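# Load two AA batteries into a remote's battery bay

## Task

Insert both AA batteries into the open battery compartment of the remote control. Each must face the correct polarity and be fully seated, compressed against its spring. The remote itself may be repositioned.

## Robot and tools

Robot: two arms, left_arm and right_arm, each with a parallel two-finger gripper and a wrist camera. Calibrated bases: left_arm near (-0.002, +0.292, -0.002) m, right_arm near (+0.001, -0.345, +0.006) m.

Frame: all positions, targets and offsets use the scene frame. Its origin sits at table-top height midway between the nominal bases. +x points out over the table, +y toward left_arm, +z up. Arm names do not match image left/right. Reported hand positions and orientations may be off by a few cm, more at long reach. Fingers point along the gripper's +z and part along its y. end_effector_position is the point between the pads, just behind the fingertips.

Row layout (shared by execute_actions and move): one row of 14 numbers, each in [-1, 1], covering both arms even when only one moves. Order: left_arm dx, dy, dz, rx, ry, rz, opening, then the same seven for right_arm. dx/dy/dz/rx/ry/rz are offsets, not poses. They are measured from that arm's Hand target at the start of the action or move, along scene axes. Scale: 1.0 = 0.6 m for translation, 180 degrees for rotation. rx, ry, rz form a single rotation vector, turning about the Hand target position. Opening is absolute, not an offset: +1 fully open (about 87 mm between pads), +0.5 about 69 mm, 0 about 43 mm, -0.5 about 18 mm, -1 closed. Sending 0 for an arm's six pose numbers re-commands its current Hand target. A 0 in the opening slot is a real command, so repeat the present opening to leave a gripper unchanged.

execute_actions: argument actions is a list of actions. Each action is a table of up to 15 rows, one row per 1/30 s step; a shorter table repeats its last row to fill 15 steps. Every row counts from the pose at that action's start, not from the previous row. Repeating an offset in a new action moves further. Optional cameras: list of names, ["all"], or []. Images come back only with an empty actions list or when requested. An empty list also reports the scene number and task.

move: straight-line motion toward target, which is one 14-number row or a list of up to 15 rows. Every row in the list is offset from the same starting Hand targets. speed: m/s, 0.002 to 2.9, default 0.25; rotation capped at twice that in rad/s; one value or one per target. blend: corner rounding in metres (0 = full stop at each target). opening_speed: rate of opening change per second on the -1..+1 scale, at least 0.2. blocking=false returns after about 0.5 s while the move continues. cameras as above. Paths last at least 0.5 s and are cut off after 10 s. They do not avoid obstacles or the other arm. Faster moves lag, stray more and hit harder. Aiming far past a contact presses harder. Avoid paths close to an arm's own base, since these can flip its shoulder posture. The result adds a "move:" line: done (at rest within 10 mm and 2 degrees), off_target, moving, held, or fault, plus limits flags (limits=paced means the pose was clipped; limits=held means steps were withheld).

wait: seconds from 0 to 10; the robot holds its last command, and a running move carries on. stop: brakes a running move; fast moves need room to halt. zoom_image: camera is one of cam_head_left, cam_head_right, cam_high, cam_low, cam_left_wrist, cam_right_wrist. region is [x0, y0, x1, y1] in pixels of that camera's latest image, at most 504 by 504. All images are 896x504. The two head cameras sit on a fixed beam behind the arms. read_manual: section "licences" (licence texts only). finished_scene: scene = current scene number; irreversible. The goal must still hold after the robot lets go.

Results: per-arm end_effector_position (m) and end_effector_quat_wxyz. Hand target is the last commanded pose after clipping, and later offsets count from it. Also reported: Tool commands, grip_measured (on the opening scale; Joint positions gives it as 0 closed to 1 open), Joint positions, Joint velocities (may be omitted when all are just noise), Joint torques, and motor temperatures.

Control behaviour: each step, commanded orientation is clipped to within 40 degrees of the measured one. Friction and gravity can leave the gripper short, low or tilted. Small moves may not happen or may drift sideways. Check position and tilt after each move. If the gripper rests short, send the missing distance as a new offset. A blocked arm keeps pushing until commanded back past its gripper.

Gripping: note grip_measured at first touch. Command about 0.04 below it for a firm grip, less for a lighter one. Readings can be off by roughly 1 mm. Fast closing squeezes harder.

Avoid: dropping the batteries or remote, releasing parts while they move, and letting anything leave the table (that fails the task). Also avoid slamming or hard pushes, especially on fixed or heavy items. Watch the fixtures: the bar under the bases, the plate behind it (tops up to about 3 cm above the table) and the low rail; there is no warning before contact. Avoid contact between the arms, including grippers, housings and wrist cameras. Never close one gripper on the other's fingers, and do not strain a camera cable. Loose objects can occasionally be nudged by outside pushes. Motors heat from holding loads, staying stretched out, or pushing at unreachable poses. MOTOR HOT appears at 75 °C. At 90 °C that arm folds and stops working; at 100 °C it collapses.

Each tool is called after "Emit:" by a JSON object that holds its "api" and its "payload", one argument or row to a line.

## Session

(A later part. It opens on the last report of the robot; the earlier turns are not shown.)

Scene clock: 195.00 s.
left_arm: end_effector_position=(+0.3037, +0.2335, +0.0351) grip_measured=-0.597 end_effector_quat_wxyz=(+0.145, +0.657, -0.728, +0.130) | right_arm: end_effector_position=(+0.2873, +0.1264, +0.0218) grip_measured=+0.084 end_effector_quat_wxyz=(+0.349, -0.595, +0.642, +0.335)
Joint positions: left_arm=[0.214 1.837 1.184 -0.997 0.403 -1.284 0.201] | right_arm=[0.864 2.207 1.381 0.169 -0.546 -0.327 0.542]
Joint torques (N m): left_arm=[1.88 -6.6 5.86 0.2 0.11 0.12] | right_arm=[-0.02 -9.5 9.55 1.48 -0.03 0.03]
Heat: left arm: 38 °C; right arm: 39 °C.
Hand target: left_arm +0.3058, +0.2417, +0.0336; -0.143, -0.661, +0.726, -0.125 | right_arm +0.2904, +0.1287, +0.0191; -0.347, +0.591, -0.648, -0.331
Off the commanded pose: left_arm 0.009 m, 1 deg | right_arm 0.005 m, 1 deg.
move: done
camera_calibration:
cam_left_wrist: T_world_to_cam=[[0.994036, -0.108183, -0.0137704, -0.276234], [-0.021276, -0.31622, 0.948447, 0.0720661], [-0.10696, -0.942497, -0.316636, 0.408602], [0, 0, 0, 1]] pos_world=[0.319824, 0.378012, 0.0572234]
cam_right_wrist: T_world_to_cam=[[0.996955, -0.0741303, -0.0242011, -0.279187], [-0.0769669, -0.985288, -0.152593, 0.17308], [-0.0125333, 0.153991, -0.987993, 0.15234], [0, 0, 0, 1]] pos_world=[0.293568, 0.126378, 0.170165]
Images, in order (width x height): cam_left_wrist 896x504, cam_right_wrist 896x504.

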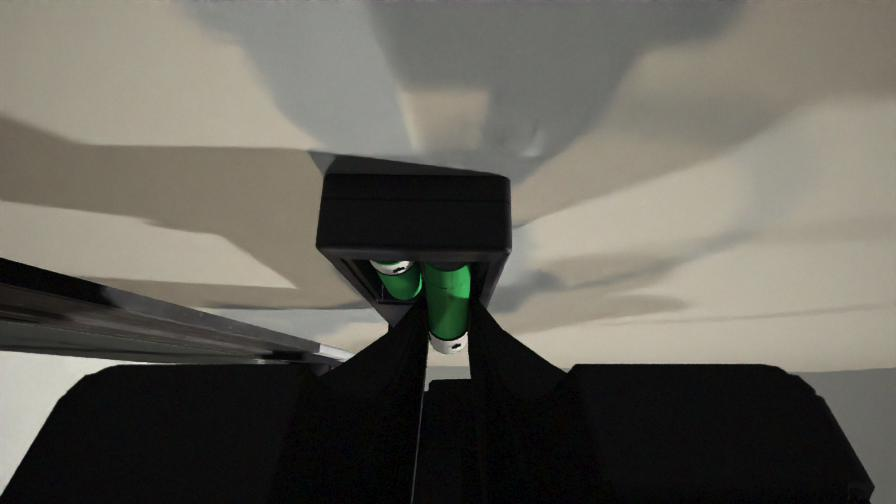

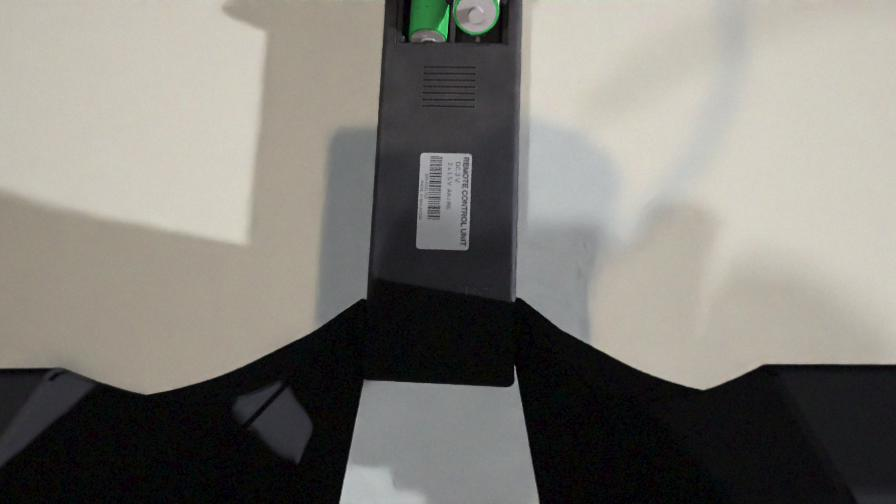

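Emit:
{"api": "move", "payload": {
  "target": [0.0,0.012,-0.018,0.048,-0.0055,0,-0.68,0,0,0,0,0,0,-0.02],
  "speed": 0.05,
  "cameras": ["cam_left_wrist","cam_right_wrist"]
}}

Emit:
{"api": "zoom_image", "payload": {
  "camera": "cam_right_wrist",
  "region": [370, 0, 550, 90]
}}

Emit:
{"api": "zoom_image", "payload": {
  "camera": "cam_left_wrist",
  "region": [330, 160, 550, 380]
}}

Scene clock: 197.33 s.
left_arm: end_effector_position=(+0.3034, +0.2340, +0.0334) grip_measured=-0.597 end_effector_quat_wxyz=(+0.125, +0.661, -0.732, +0.106) | right_arm: end_effector_position=(+0.2870, +0.1268, +0.0220) grip_measured=+0.084 end_effector_quat_wxyz=(+0.349, -0.596, +0.641, +0.335)
Joint positions: left_arm=[0.186 1.821 1.184 -0.994 0.343 -1.318 0.201] | right_arm=[0.864 2.207 1.381 0.17 -0.546 -0.326 0.542]
Joint torques (N m): left_arm=[0.1 -8.36 3.51 0.8 -0.86 -0.22] | right_arm=[-0.06 -9.54 9.51 1.46 -0.04 0.03]
Heat: left arm: 38 °C; right arm: 39 °C.
Hand target: left_arm +0.3058, +0.2489, +0.0228; -0.086, -0.669, +0.735, -0.076 | right_arm +0.2905, +0.1286, +0.0191; -0.347, +0.591, -0.648, -0.331
Off the commanded pose: left_arm 0.018 m, 6 deg | right_arm 0.005 m, 1 deg.
move: off_target (left_arm)
camera_calibration:
cam_left_wrist: T_world_to_cam=[[0.993662, -0.109937, -0.0234234, -0.27497], [-0.0196178, -0.3748, 0.926898, 0.0877852], [-0.11068, -0.920564, -0.374582, 0.40633], [0, 0, 0, 1]] pos_world=[0.319922, 0.376726, 0.0643953]
cam_right_wrist: T_world_to_cam=[[0.997003, -0.0735362, -0.024049, -0.278986], [-0.0763629, -0.985254, -0.153114, 0.173176], [-0.012435, 0.154491, -0.987916, 0.152299], [0, 0, 0, 1]] pos_world=[0.293268, 0.126577, 0.170265]
Images, in order (width x height): cam_left_wrist 896x504, cam_right_wrist 896x504.

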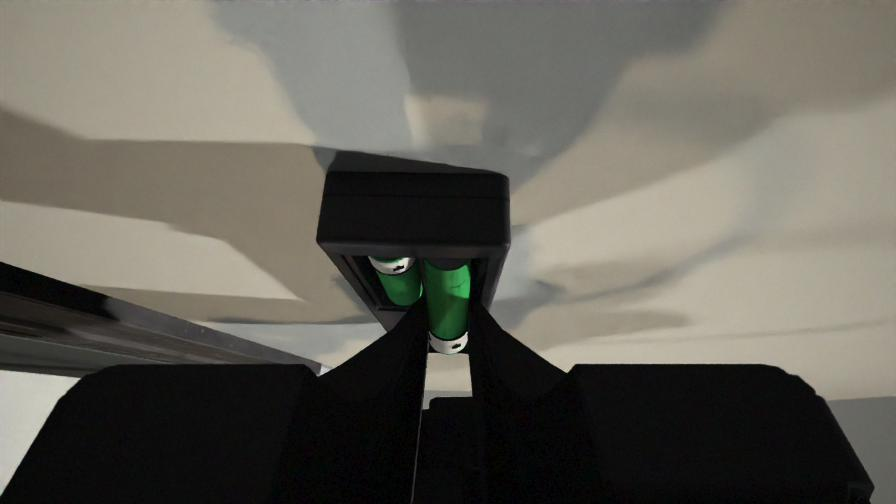

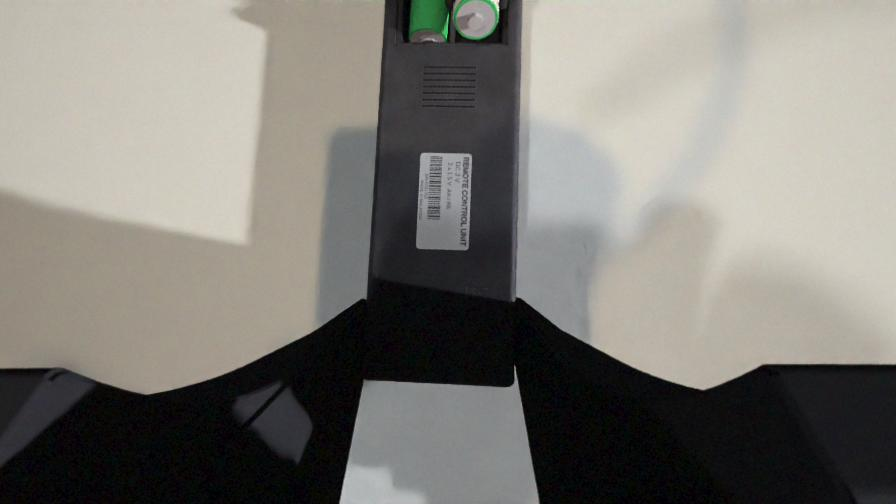

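Scaled by 2.800 from the camera's 896x504 image, which has a finer 1280x720 frame.

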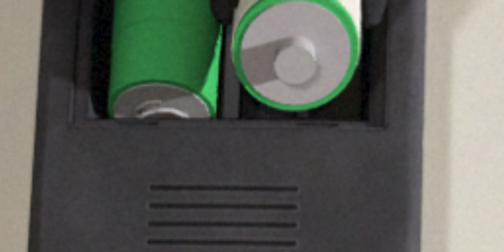

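Scaled by 2.291 from the camera's 896x504 image, which has a finer 1280x720 frame.

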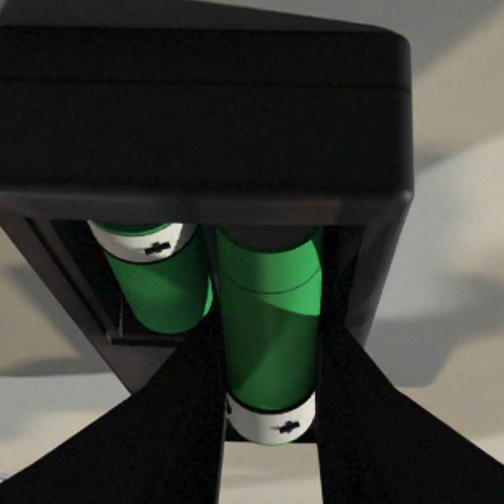

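Emit:
{"api": "move", "payload": {
  "target": [0.0,0.006,-0.02,0.03,-0.0035,0,-0.70,0,0,0,0,0,0,-0.02],
  "speed": 0.05,
  "cameras": ["cam_right_wrist"]
}}

Emit:
{"api": "zoom_image", "payload": {
  "camera": "cam_right_wrist",
  "region": [370, 0, 550, 90]
}}

Scene clock: 198.97 s.
left_arm: end_effector_position=(+0.3032, +0.2336, +0.0327) grip_measured=-0.597 end_effector_quat_wxyz=(+0.095, +0.662, -0.738, +0.090) | right_arm: end_effector_position=(+0.2870, +0.1268, +0.0220) grip_measured=+0.084 end_effector_quat_wxyz=(+0.349, -0.596, +0.641, +0.335)
Joint positions: left_arm=[0.154 1.782 1.161 -0.965 0.282 -1.355 0.201] | right_arm=[0.864 2.207 1.381 0.17 -0.546 -0.326 0.542]
Joint torques (N m): left_arm=[-0.29 -6.19 2.81 1.14 -1.22 -0.23] | right_arm=[-0.03 -9.57 9.46 1.47 -0.04 0.05]
Heat: left arm: 38 °C; right arm: 40 °C.
Hand target: left_arm +0.3058, +0.2525, +0.0108; -0.050, -0.672, +0.738, -0.045 | right_arm +0.2905, +0.1286, +0.0191; -0.347, +0.591, -0.648, -0.331
Off the commanded pose: left_arm 0.029 m, 7 deg | right_arm 0.005 m, 1 deg.
move: off_target (left_arm)
camera_calibration:
cam_right_wrist: T_world_to_cam=[[0.997003, -0.0735362, -0.024049, -0.278986], [-0.0763629, -0.985254, -0.153114, 0.173176], [-0.012435, 0.154491, -0.987916, 0.152299], [0, 0, 0, 1]] pos_world=[0.293268, 0.126577, 0.170265]
Images, in order (width x height): cam_right_wrist 896x504.

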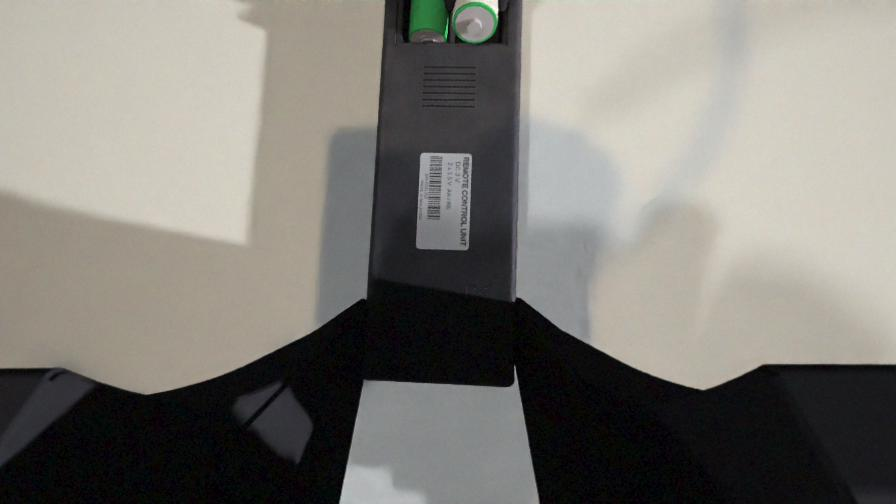

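Scaled by 2.800 from the camera's 896x504 image, which has a finer 1280x720 frame.

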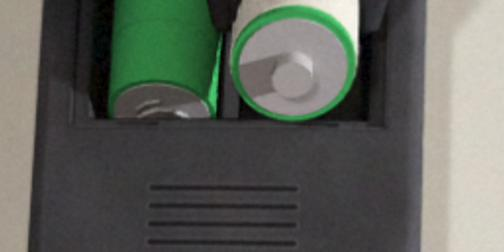

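Emit:
{"api": "move", "payload": {
  "target": [0,-0.02,0.02,0,0,0,-0.50,0,0,0,0,0,0,-0.02],
  "speed": 0.03,
  "opening_speed": 0.4,
  "cameras": ["cam_right_wrist","cam_left_wrist"]
}}

Emit:
{"api": "zoom_image", "payload": {
  "camera": "cam_right_wrist",
  "region": [370, 0, 550, 90]
}}

Emit:
{"api": "zoom_image", "payload": {
  "camera": "cam_left_wrist",
  "region": [330, 160, 550, 380]
}}

Scene clock: 200.27 s.
left_arm: end_effector_position=(+0.3018, +0.2311, +0.0332) grip_measured=-0.501 end_effector_quat_wxyz=(+0.078, +0.664, -0.740, +0.070) | right_arm: end_effector_position=(+0.2872, +0.1267, +0.0219) grip_measured=+0.084 end_effector_quat_wxyz=(+0.349, -0.595, +0.642, +0.335)
Joint positions: left_arm=[0.12 1.765 1.161 -0.971 0.23 -1.391 0.25] | right_arm=[0.864 2.207 1.381 0.17 -0.545 -0.325 0.542]
Joint torques (N m): left_arm=[-0.73 -6.57 4.23 0.84 -0.7 -0.31] | right_arm=[-0.03 -9.63 9.54 1.47 -0.07 0.02]
Heat: left arm: 38 °C; right arm: 40 °C.
Hand target: left_arm +0.3058, +0.2404, +0.0229; -0.050, -0.672, +0.738, -0.045 | right_arm +0.2904, +0.1286, +0.0191; -0.347, +0.591, -0.648, -0.331
Off the commanded pose: left_arm 0.015 m, 4 deg | right_arm 0.005 m, 1 deg.
move: off_target (left_arm)
camera_calibration:
cam_left_wrist: T_world_to_cam=[[0.993626, -0.111807, -0.0143578, -0.273602], [-0.0414764, -0.481053, 0.87571, 0.119688], [-0.104818, -0.869533, -0.482624, 0.393477], [0, 0, 0, 1]] pos_world=[0.318066, 0.369127, 0.0811617]
cam_right_wrist: T_world_to_cam=[[0.996903, -0.0748487, -0.0241244, -0.278877], [-0.0776675, -0.985202, -0.152789, 0.173504], [-0.0123314, 0.154189, -0.987964, 0.152317], [0, 0, 0, 1]] pos_world=[0.293368, 0.126577, 0.170265]
Images, in order (width x height): cam_left_wrist 896x504, cam_right_wrist 896x504.

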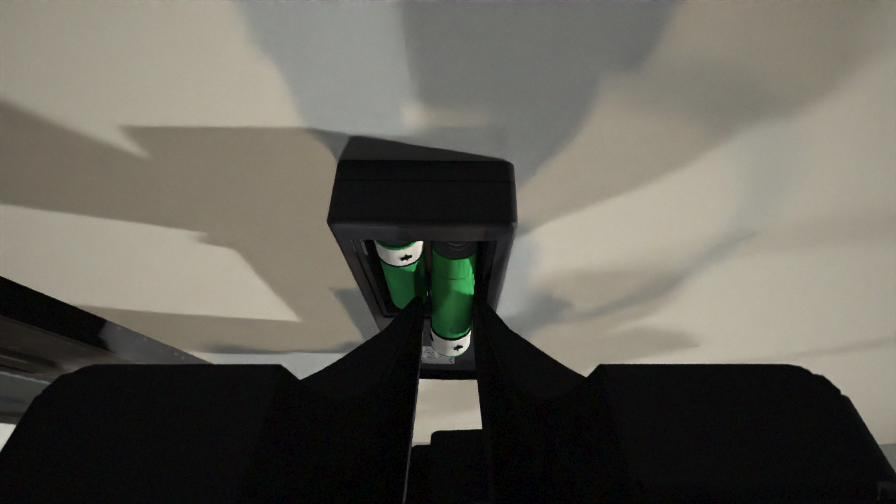

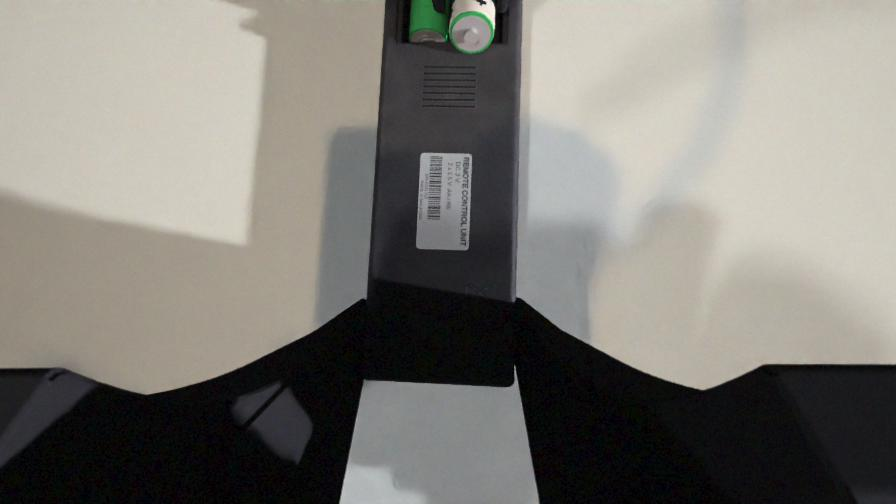

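Scaled by 2.800 from the camera's 896x504 image, which has a finer 1280x720 frame.

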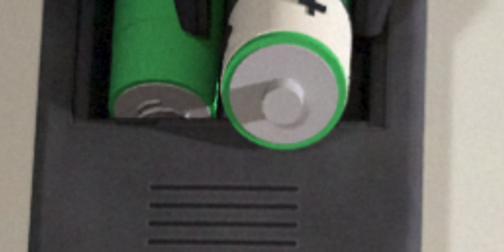

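Scaled by 2.291 from the camera's 896x504 image, which has a finer 1280x720 frame.

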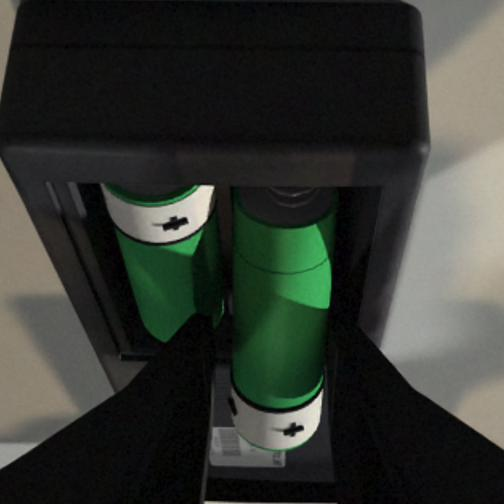

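Emit:
{"api": "move", "payload": {
  "target": [
    [0.0,-0.032,0.012,-0.02,0.002,0,-0.50,0,0,0,0,0,0,-0.02],
    [0.0,-0.032,0.012,-0.02,0.002,0,-0.70,0,0,0,0,0,0,-0.02]
  ],
  "speed": 0.04,
  "opening_speed": 0.5,
  "cameras": ["cam_right_wrist","cam_left_wrist"]
}}

Emit:
{"api": "zoom_image", "payload": {
  "camera": "cam_right_wrist",
  "region": [370, 0, 550, 90]
}}

Emit:
{"api": "zoom_image", "payload": {
  "camera": "cam_left_wrist",
  "region": [330, 160, 550, 380]
}}

Scene clock: 202.93 s.
left_arm: end_effector_position=(+0.3041, +0.2244, +0.0336) grip_measured=-0.598 end_effector_quat_wxyz=(+0.076, +0.670, -0.735, +0.070) | right_arm: end_effector_position=(+0.2873, +0.1267, +0.0219) grip_measured=+0.084 end_effector_quat_wxyz=(+0.349, -0.595, +0.642, +0.335)
Joint positions: left_arm=[0.096 1.763 1.162 -0.964 0.227 -1.433 0.201] | right_arm=[0.864 2.207 1.381 0.17 -0.544 -0.325 0.542]
Joint torques (N m): left_arm=[-1.33 -6.39 4.96 0.63 0.03 -0.15] | right_arm=[-0.09 -9.52 9.52 1.48 -0.06 0.04]
Heat: left arm: 38 °C; right arm: 40 °C.
Hand target: left_arm +0.3059, +0.2213, +0.0301; -0.074, -0.670, +0.736, -0.066 | right_arm +0.2904, +0.1286, +0.0191; -0.347, +0.591, -0.648, -0.331
Off the commanded pose: left_arm 0.005 m, 1 deg | right_arm 0.005 m, 1 deg.
move: done
camera_calibration:
cam_left_wrist: T_world_to_cam=[[0.995335, -0.0955023, -0.0136665, -0.280814], [-0.0345567, -0.485185, 0.873729, 0.115097], [-0.0900739, -0.869181, -0.486222, 0.383713], [0, 0, 0, 1]] pos_world=[0.318044, 0.362541, 0.082168]
cam_right_wrist: T_world_to_cam=[[0.99687, -0.075426, -0.0236854, -0.278968], [-0.0781672, -0.985203, -0.152525, 0.173614], [-0.0118306, 0.153899, -0.988016, 0.152217], [0, 0, 0, 1]] pos_world=[0.293466, 0.126577, 0.170266]
Images, in order (width x height): cam_left_wrist 896x504, cam_right_wrist 896x504.

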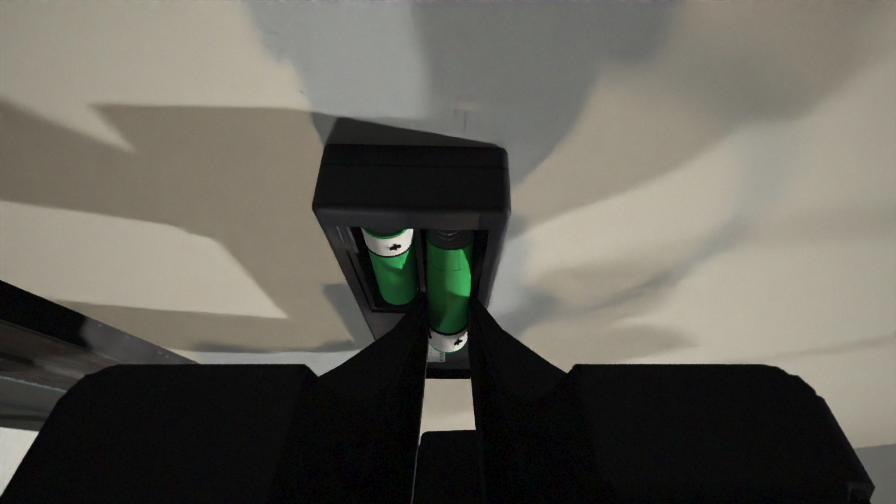

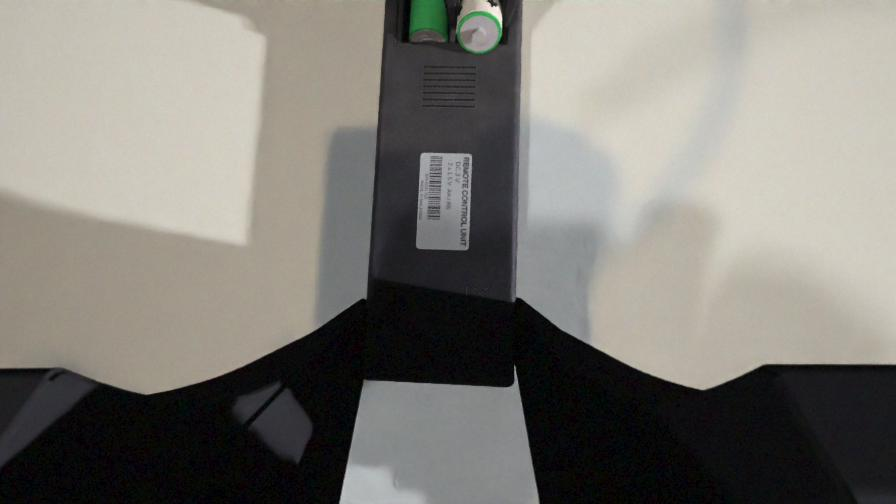

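Scaled by 2.800 from the camera's 896x504 image, which has a finer 1280x720 frame.

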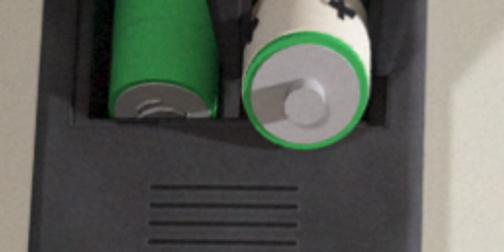

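Scaled by 2.291 from the camera's 896x504 image, which has a finer 1280x720 frame.

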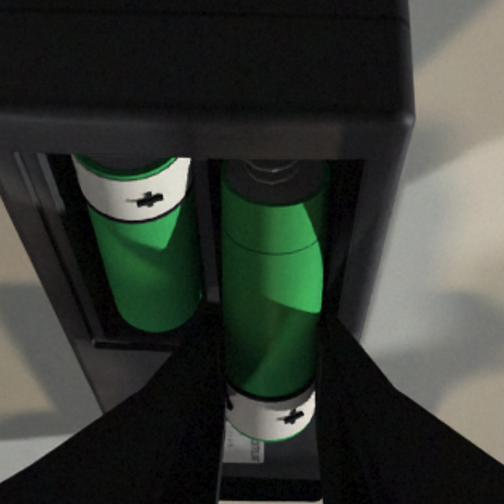

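Emit:
{"api": "move", "payload": {
  "target": [
    [0.0,0.048,0.0,0,0,0,-0.70,0,0,0,0,0,0,-0.02],
    [0.0,0.055,-0.03,0.03,-0.0035,0,-0.70,0,0,0,0,0,0,-0.02]
  ],
  "speed": 0.05,
  "cameras": ["cam_right_wrist","cam_left_wrist"]
}}

Emit:
{"api": "zoom_image", "payload": {
  "camera": "cam_right_wrist",
  "region": [370, 0, 550, 90]
}}

Emit:
{"api": "zoom_image", "payload": {
  "camera": "cam_left_wrist",
  "region": [330, 160, 550, 380]
}}

Scene clock: 205.30 s.
left_arm: end_effector_position=(+0.3034, +0.2347, +0.0330) grip_measured=-0.598 end_effector_quat_wxyz=(+0.082, +0.664, -0.739, +0.079) | right_arm: end_effector_position=(+0.2867, +0.1287, +0.0220) grip_measured=+0.084 end_effector_quat_wxyz=(+0.350, -0.595, +0.641, +0.336)
Joint positions: left_arm=[0.141 1.771 1.16 -0.964 0.248 -1.371 0.201] | right_arm=[0.867 2.21 1.384 0.177 -0.544 -0.322 0.542]
Joint torques (N m): left_arm=[-0.13 -6.2 2.85 1.12 -1.21 -0.21] | right_arm=[-0.35 -9.87 9.29 1.44 -0.05 -0.01]
Heat: left arm: 38 °C; right arm: 39 °C.
Hand target: left_arm +0.3058, +0.2542, +0.0121; -0.038, -0.672, +0.739, -0.035 | right_arm +0.2904, +0.1285, +0.0190; -0.347, +0.591, -0.648, -0.331
Off the commanded pose: left_arm 0.029 m, 7 deg | right_arm 0.005 m, 1 deg.
move: off_target (left_arm)
camera_calibration:
cam_left_wrist: T_world_to_cam=[[0.993856, -0.11055, -0.00531378, -0.275397], [-0.0470411, -0.465389, 0.883855, 0.11946], [-0.100183, -0.878175, -0.46773, 0.396786], [0, 0, 0, 1]] pos_world=[0.319075, 0.373598, 0.0785398]
cam_right_wrist: T_world_to_cam=[[0.99701, -0.0737444, -0.0230652, -0.278515], [-0.0764609, -0.984637, -0.156984, 0.175229], [-0.0111342, 0.158278, -0.987332, 0.151197], [0, 0, 0, 1]] pos_world=[0.292764, 0.128067, 0.170366]
Images, in order (width x height): cam_left_wrist 896x504, cam_right_wrist 896x504.

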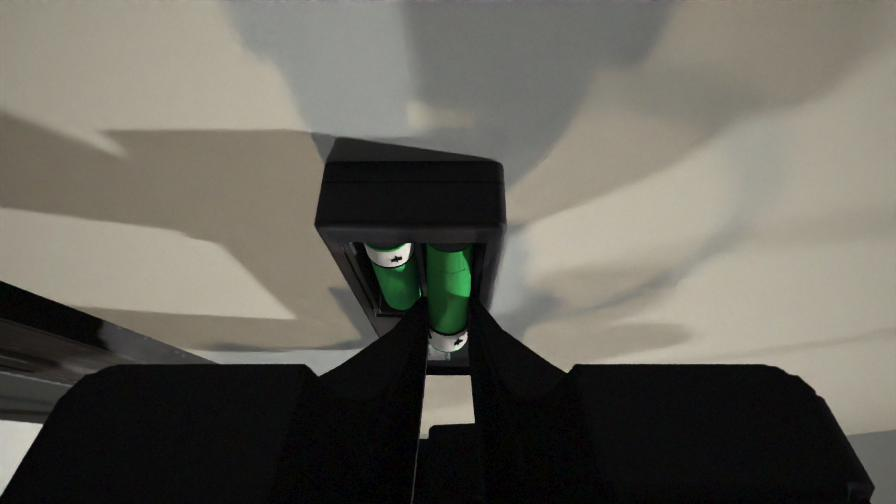

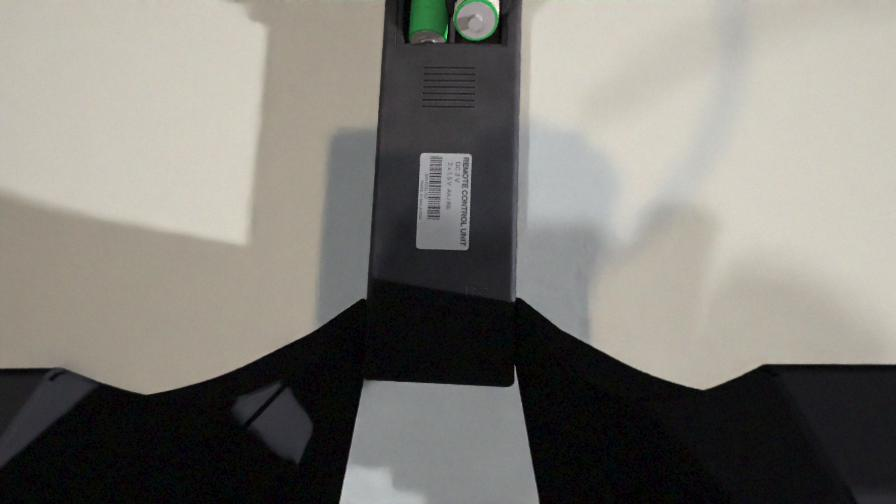

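Scaled by 2.800 from the camera's 896x504 image, which has a finer 1280x720 frame.

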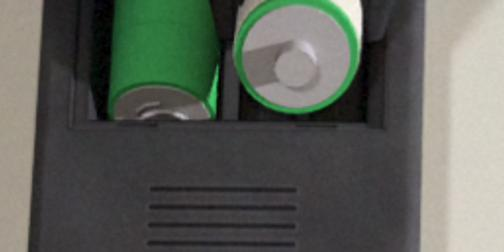

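Scaled by 2.291 from the camera's 896x504 image, which has a finer 1280x720 frame.

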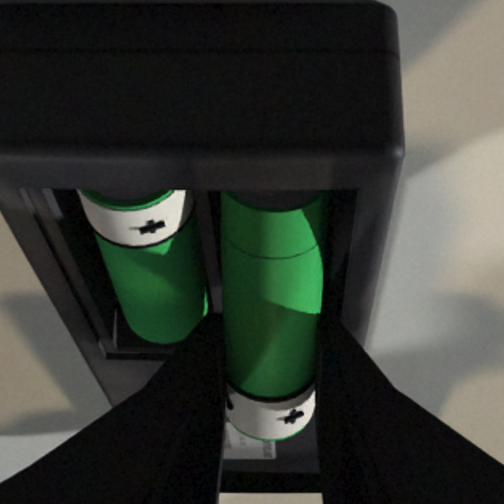

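Emit:
{"api": "move", "payload": {
  "target": [0,0,0,0,0,0,-0.53,0,0,0,0,0,0,-0.02],
  "speed": 0.03,
  "opening_speed": 0.4,
  "cameras": ["cam_right_wrist","cam_left_wrist"]
}}

Emit:
{"api": "zoom_image", "payload": {
  "camera": "cam_right_wrist",
  "region": [370, 0, 550, 90]
}}

Emit:
{"api": "zoom_image", "payload": {
  "camera": "cam_left_wrist",
  "region": [330, 160, 550, 380]
}}

Scene clock: 206.33 s.
left_arm: end_effector_position=(+0.3027, +0.2348, +0.0328) grip_measured=-0.530 end_effector_quat_wxyz=(+0.082, +0.664, -0.739, +0.078) | right_arm: end_effector_position=(+0.2868, +0.1287, +0.0219) grip_measured=+0.084 end_effector_quat_wxyz=(+0.350, -0.595, +0.641, +0.336)
Joint positions: left_arm=[0.141 1.77 1.158 -0.965 0.248 -1.371 0.235] | right_arm=[0.867 2.21 1.384 0.177 -0.543 -0.322 0.542]
Joint torques (N m): left_arm=[-0.05 -6.08 2.96 1.14 -1.23 -0.23] | right_arm=[-0.46 -9.91 9.22 1.41 -0.07 -0.01]
Heat: left arm: 38 °C; right arm: 39 °C.
Hand target: left_arm +0.3057, +0.2543, +0.0120; -0.038, -0.672, +0.739, -0.034 | right_arm +0.2904, +0.1285, +0.0190; -0.347, +0.591, -0.648, -0.331
Off the commanded pose: left_arm 0.029 m, 7 deg | right_arm 0.005 m, 1 deg.
move: off_target (left_arm)
camera_calibration:
cam_left_wrist: T_world_to_cam=[[0.993856, -0.110481, -0.00658672, -0.274713], [-0.0459469, -0.466003, 0.883589, 0.119469], [-0.100689, -0.877858, -0.468217, 0.396849], [0, 0, 0, 1]] pos_world=[0.318473, 0.373699, 0.0784402]
cam_right_wrist: T_world_to_cam=[[0.996932, -0.0747249, -0.0233051, -0.278436], [-0.0774648, -0.984594, -0.156763, 0.175373], [-0.0112319, 0.158088, -0.987361, 0.151173], [0, 0, 0, 1]] pos_world=[0.292865, 0.127966, 0.170265]
Images, in order (width x height): cam_left_wrist 896x504, cam_right_wrist 896x504.

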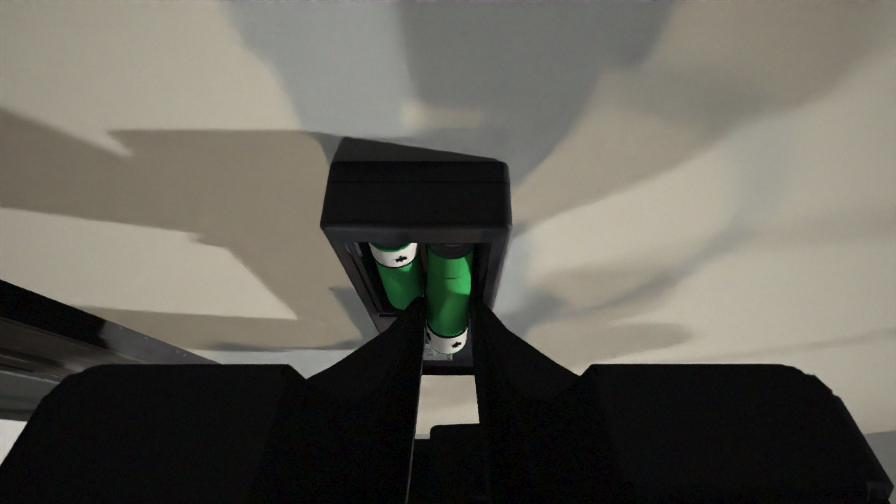

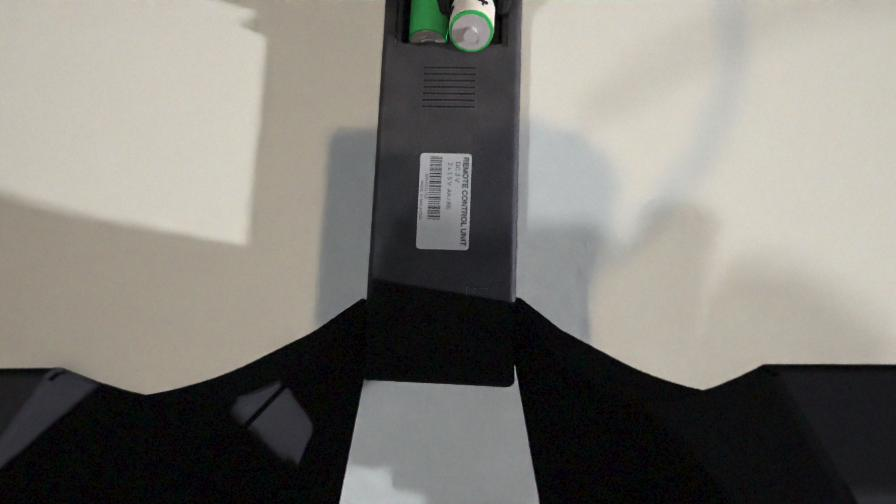

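Scaled by 2.800 from the camera's 896x504 image, which has a finer 1280x720 frame.

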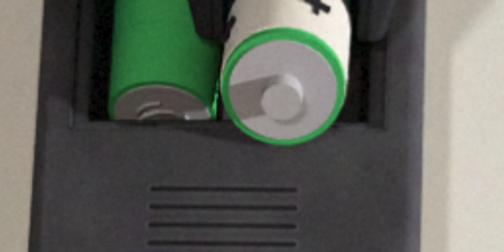

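Scaled by 2.291 from the camera's 896x504 image, which has a finer 1280x720 frame.

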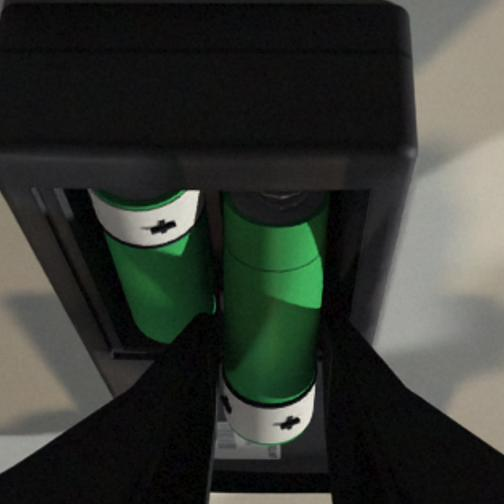

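Emit:
{"api": "move", "payload": {
  "target": [
    [0,-0.032,0.03,0,0,0,-0.50,0,0,0,0,0,0,-0.02],
    [0,-0.032,0.10,0.04,-0.0046,0,-0.50,0,0,0,0,0,0,-0.02],
    [0,-0.05,0.10,0.04,-0.0046,0,-0.84,0,0,0,0,0,0,-0.02]
  ],
  "speed": 0.08,
  "cameras": ["cam_right_wrist","cam_left_wrist"]
}}

Emit:
{"api": "zoom_image", "payload": {
  "camera": "cam_right_wrist",
  "region": [370, 0, 550, 90]
}}

Emit:
{"api": "zoom_image", "payload": {
  "camera": "cam_left_wrist",
  "region": [330, 100, 550, 320]
}}

Scene clock: 210.17 s.
left_arm: end_effector_position=(+0.3048, +0.2222, +0.0630) grip_measured=-0.840 end_effector_quat_wxyz=(+0.002, +0.670, -0.743, -0.004) | right_arm: end_effector_position=(+0.2870, +0.1286, +0.0218) grip_measured=+0.084 end_effector_quat_wxyz=(+0.350, -0.594, +0.641, +0.335)
Joint positions: left_arm=[-0.025 1.708 1.272 -1.108 0.015 -1.545 0.08] | right_arm=[0.867 2.21 1.384 0.177 -0.542 -0.321 0.542]
Joint torques (N m): left_arm=[-0.29 -8.46 6.58 0.23 -0.26 -0.16] | right_arm=[-0.42 -9.95 9.25 1.43 -0.08 0]
Heat: left arm: 38 °C; right arm: 39 °C.
Hand target: left_arm +0.3059, +0.2242, +0.0721; +0.010, -0.673, +0.740, +0.007 | right_arm +0.2904, +0.1285, +0.0190; -0.347, +0.591, -0.648, -0.331
Off the commanded pose: left_arm 0.009 m, 1 deg | right_arm 0.004 m, 1 deg.
move: done
camera_calibration:
cam_left_wrist: T_world_to_cam=[[0.994309, -0.10389, -0.0236063, -0.27852], [-0.0505924, -0.655433, 0.753557, 0.138736], [-0.0937597, -0.748074, -0.656958, 0.38104], [0, 0, 0, 1]] pos_world=[0.31968, 0.347042, 0.139207]
cam_right_wrist: T_world_to_cam=[[0.996848, -0.0758606, -0.0232256, -0.278381], [-0.078566, -0.984618, -0.156062, 0.175572], [-0.0110293, 0.157395, -0.987474, 0.151124], [0, 0, 0, 1]] pos_world=[0.292964, 0.127967, 0.170165]
Images, in order (width x height): cam_left_wrist 896x504, cam_right_wrist 896x504.

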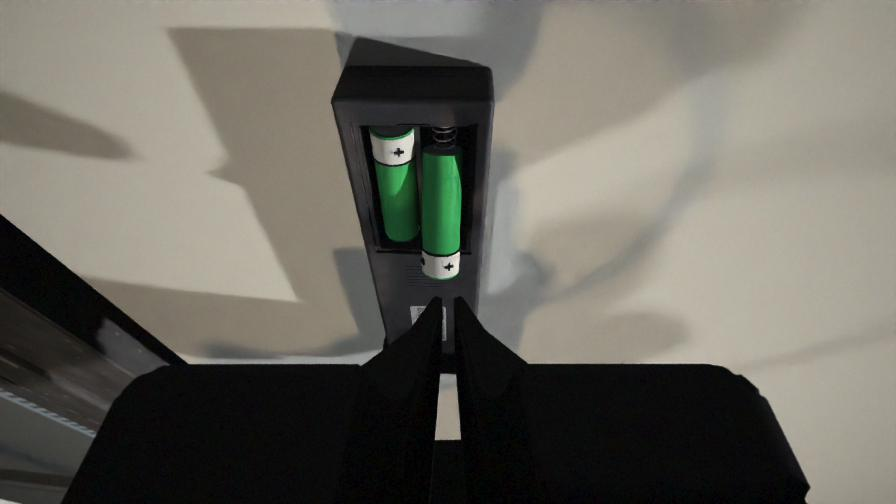

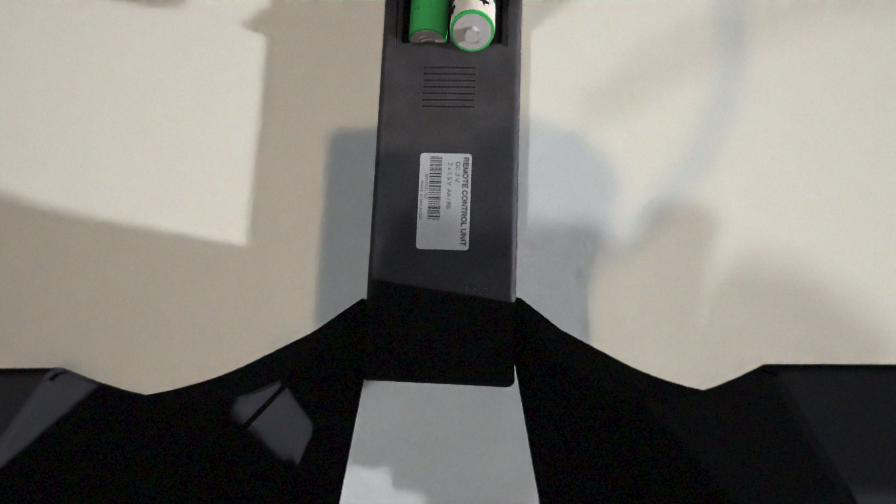

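Scaled by 2.800 from the camera's 896x504 image, which has a finer 1280x720 frame.

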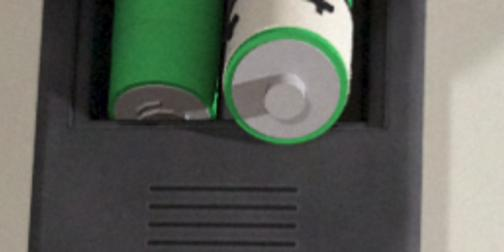

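Scaled by 2.291 from the camera's 896x504 image, which has a finer 1280x720 frame.

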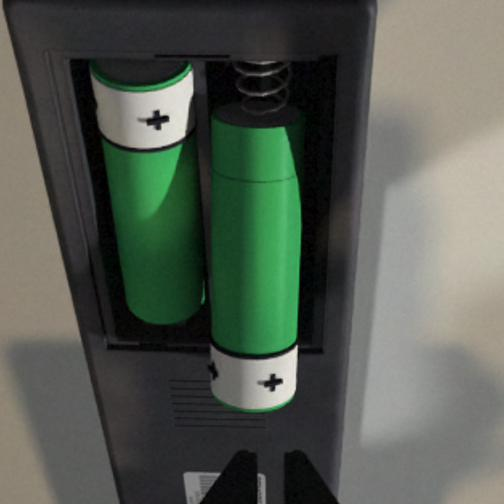

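Emit:
{"api": "move", "payload": {
  "target": [
    [0,-0.006,0,-0.0772,0.0089,0,-0.50,0,0,0,0,0,0,-0.02],
    [0,-0.006,-0.071,-0.0772,0.0089,0,-0.50,0,0,0,0,0,0,-0.02],
    [0,-0.006,-0.071,-0.0772,0.0089,0,-0.72,0,0,0,0,0,0,-0.02],
    [0,0.042,-0.071,-0.0772,0.0089,0,-0.72,0,0,0,0,0,0,-0.02]
  ],
  "speed": 0.08,
  "cameras": ["cam_right_wrist","cam_left_wrist"]
}}

Emit:
{"api": "zoom_image", "payload": {
  "camera": "cam_right_wrist",
  "region": [370, 0, 550, 90]
}}

Emit:
{"api": "zoom_image", "payload": {
  "camera": "cam_left_wrist",
  "region": [330, 160, 550, 380]
}}

Scene clock: 216.60 s.
left_arm: end_effector_position=(+0.3028, +0.2290, +0.0374) grip_measured=-0.598 end_effector_quat_wxyz=(+0.103, +0.660, -0.738, +0.096) | right_arm: end_effector_position=(+0.2867, +0.1305, +0.0222) grip_measured=+0.084 end_effector_quat_wxyz=(+0.353, -0.595, +0.639, +0.336)
Joint positions: left_arm=[0.149 1.781 1.172 -0.984 0.301 -1.354 0.201] | right_arm=[0.87 2.212 1.384 0.187 -0.542 -0.32 0.542]
Joint torques (N m): left_arm=[3.15 -6.31 5.24 0.52 -0.53 0.13] | right_arm=[-0.55 -10.22 9.18 1.35 -0.08 -0.04]
Heat: left arm: 38 °C; right arm: 38 °C.
Hand target: left_arm +0.3058, +0.2495, +0.0294; -0.082, -0.669, +0.735, -0.073 | right_arm +0.2903, +0.1286, +0.0191; -0.347, +0.592, -0.648, -0.331
Off the commanded pose: left_arm 0.022 m, 4 deg | right_arm 0.005 m, 1 deg.
move: off_target (left_arm)
camera_calibration:
cam_left_wrist: T_world_to_cam=[[0.993235, -0.11585, -0.00797019, -0.274028], [-0.04132, -0.416731, 0.90809, 0.099097], [-0.108524, -0.901618, -0.418698, 0.399896], [0, 0, 0, 1]] pos_world=[0.319667, 0.370104, 0.0752626]
cam_right_wrist: T_world_to_cam=[[0.99711, -0.0735104, -0.0191769, -0.278451], [-0.0756532, -0.983838, -0.162297, 0.176744], [-0.00693652, 0.163278, -0.986556, 0.14923], [0, 0, 0, 1]] pos_world=[0.292052, 0.129053, 0.170568]
Images, in order (width x height): cam_left_wrist 896x504, cam_right_wrist 896x504.

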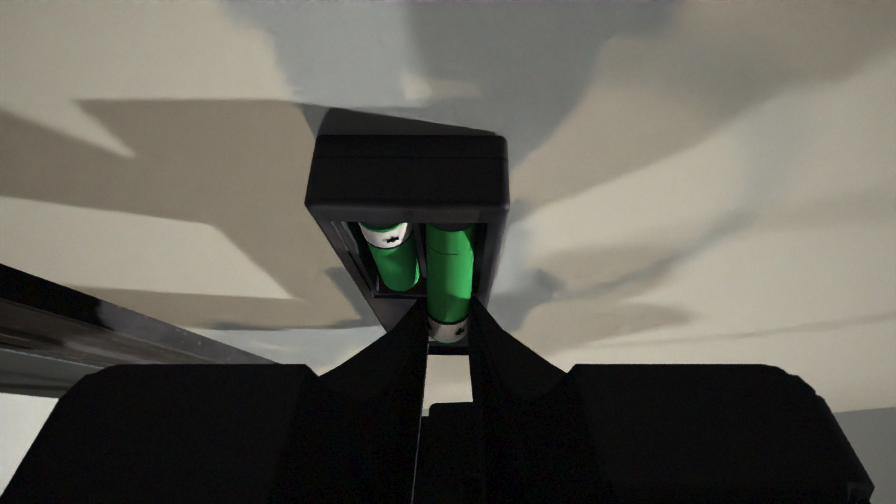

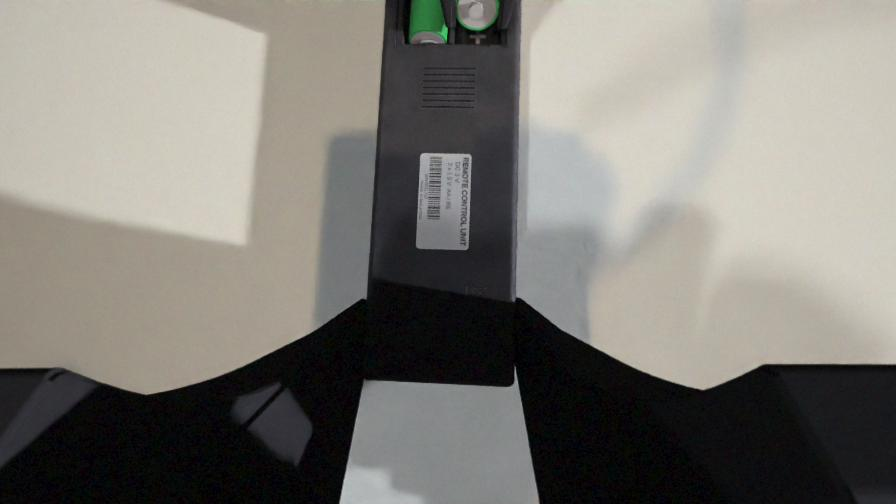

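Scaled by 2.800 from the camera's 896x504 image, which has a finer 1280x720 frame.

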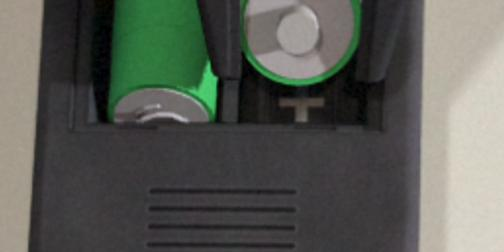

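Scaled by 2.291 from the camera's 896x504 image, which has a finer 1280x720 frame.

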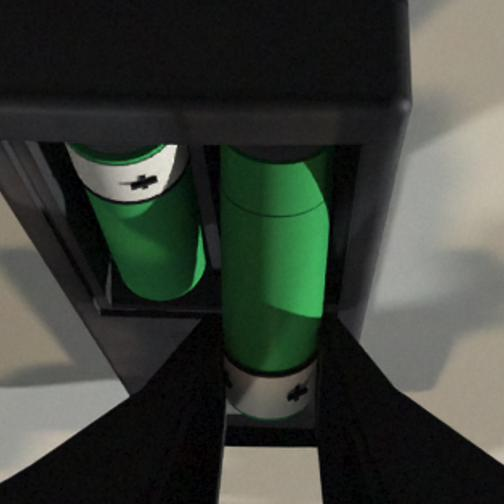

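Emit:
{"api": "move", "payload": {
  "target": [0,0.005,-0.02,0.1,-0.0115,0,-0.72,0,0,0,0,0,0,-0.02],
  "speed": 0.06,
  "cameras": ["cam_right_wrist","cam_left_wrist"]
}}

Emit:
{"api": "zoom_image", "payload": {
  "camera": "cam_right_wrist",
  "region": [370, 0, 550, 90]
}}

Emit:
{"api": "zoom_image", "payload": {
  "camera": "cam_left_wrist",
  "region": [330, 160, 550, 380]
}}

Scene clock: 219.97 s.
left_arm: end_effector_position=(+0.3013, +0.2267, +0.0332) grip_measured=-0.598 end_effector_quat_wxyz=(+0.017, +0.663, -0.748, +0.015) | right_arm: end_effector_position=(+0.2862, +0.1308, +0.0223) grip_measured=+0.084 end_effector_quat_wxyz=(+0.353, -0.594, +0.640, +0.337)
Joint positions: left_arm=[0.015 1.727 1.161 -0.973 0.064 -1.489 0.201] | right_arm=[0.871 2.212 1.384 0.187 -0.542 -0.316 0.542]
Joint torques (N m): left_arm=[0.55 -6.41 3.15 1.04 -1.54 -0.24] | right_arm=[-0.69 -10.14 9.24 1.34 -0.09 -0.06]
Heat: left arm: 38 °C; right arm: 39 °C.
Hand target: left_arm +0.3057, +0.2526, +0.0175; +0.037, -0.672, +0.739, +0.031 | right_arm +0.2904, +0.1286, +0.0191; -0.347, +0.591, -0.648, -0.331
Off the commanded pose: left_arm 0.030 m, 8 deg | right_arm 0.006 m, 1 deg.
move: off_target (left_arm)
camera_calibration:
cam_left_wrist: T_world_to_cam=[[0.992524, -0.121279, -0.0137044, -0.271083], [-0.0645908, -0.617206, 0.784146, 0.158539], [-0.103559, -0.777398, -0.620425, 0.372904], [0, 0, 0, 1]] pos_world=[0.317914, 0.354869, 0.103327]
cam_right_wrist: T_world_to_cam=[[0.996931, -0.0749919, -0.0224884, -0.277634], [-0.0776588, -0.983641, -0.162538, 0.177556], [-0.0099315, 0.163786, -0.986446, 0.150083], [0, 0, 0, 1]] pos_world=[0.292061, 0.12925, 0.170665]
Images, in order (width x height): cam_left_wrist 896x504, cam_right_wrist 896x504.

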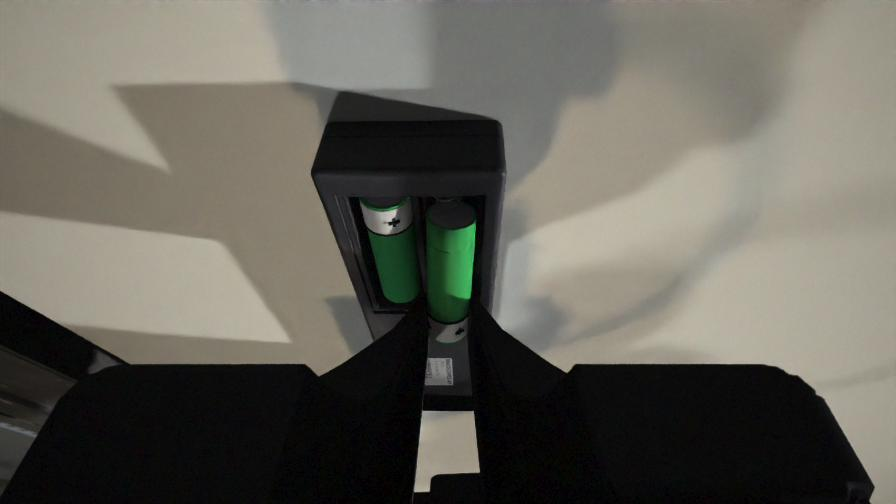

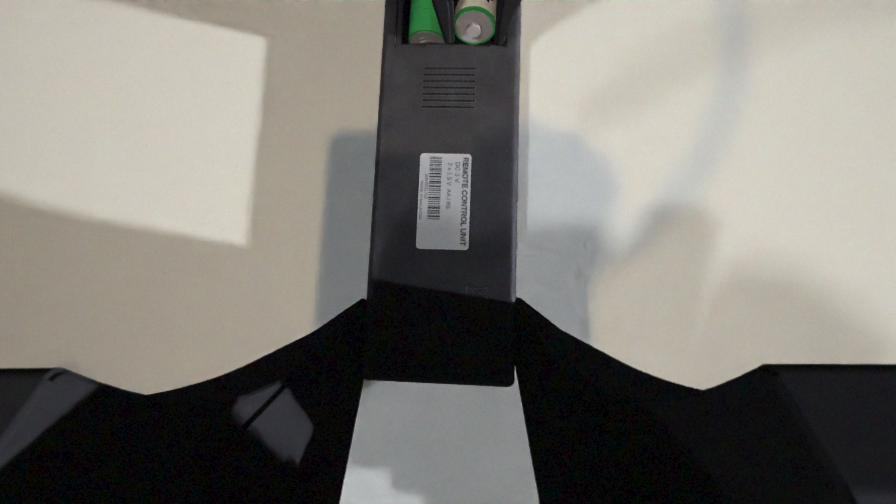

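Scaled by 2.800 from the camera's 896x504 image, which has a finer 1280x720 frame.

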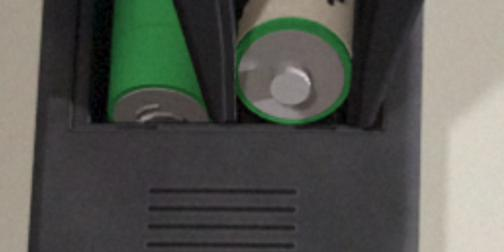

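Scaled by 2.291 from the camera's 896x504 image, which has a finer 1280x720 frame.

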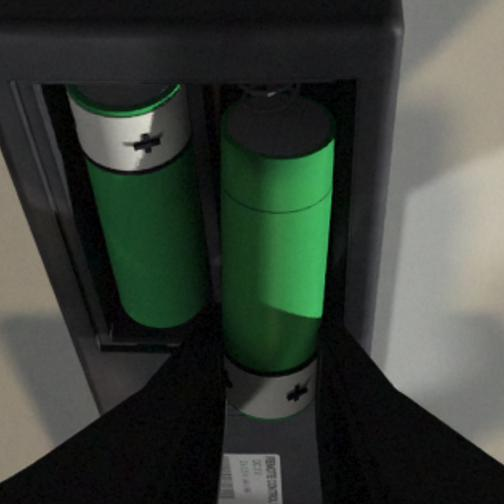

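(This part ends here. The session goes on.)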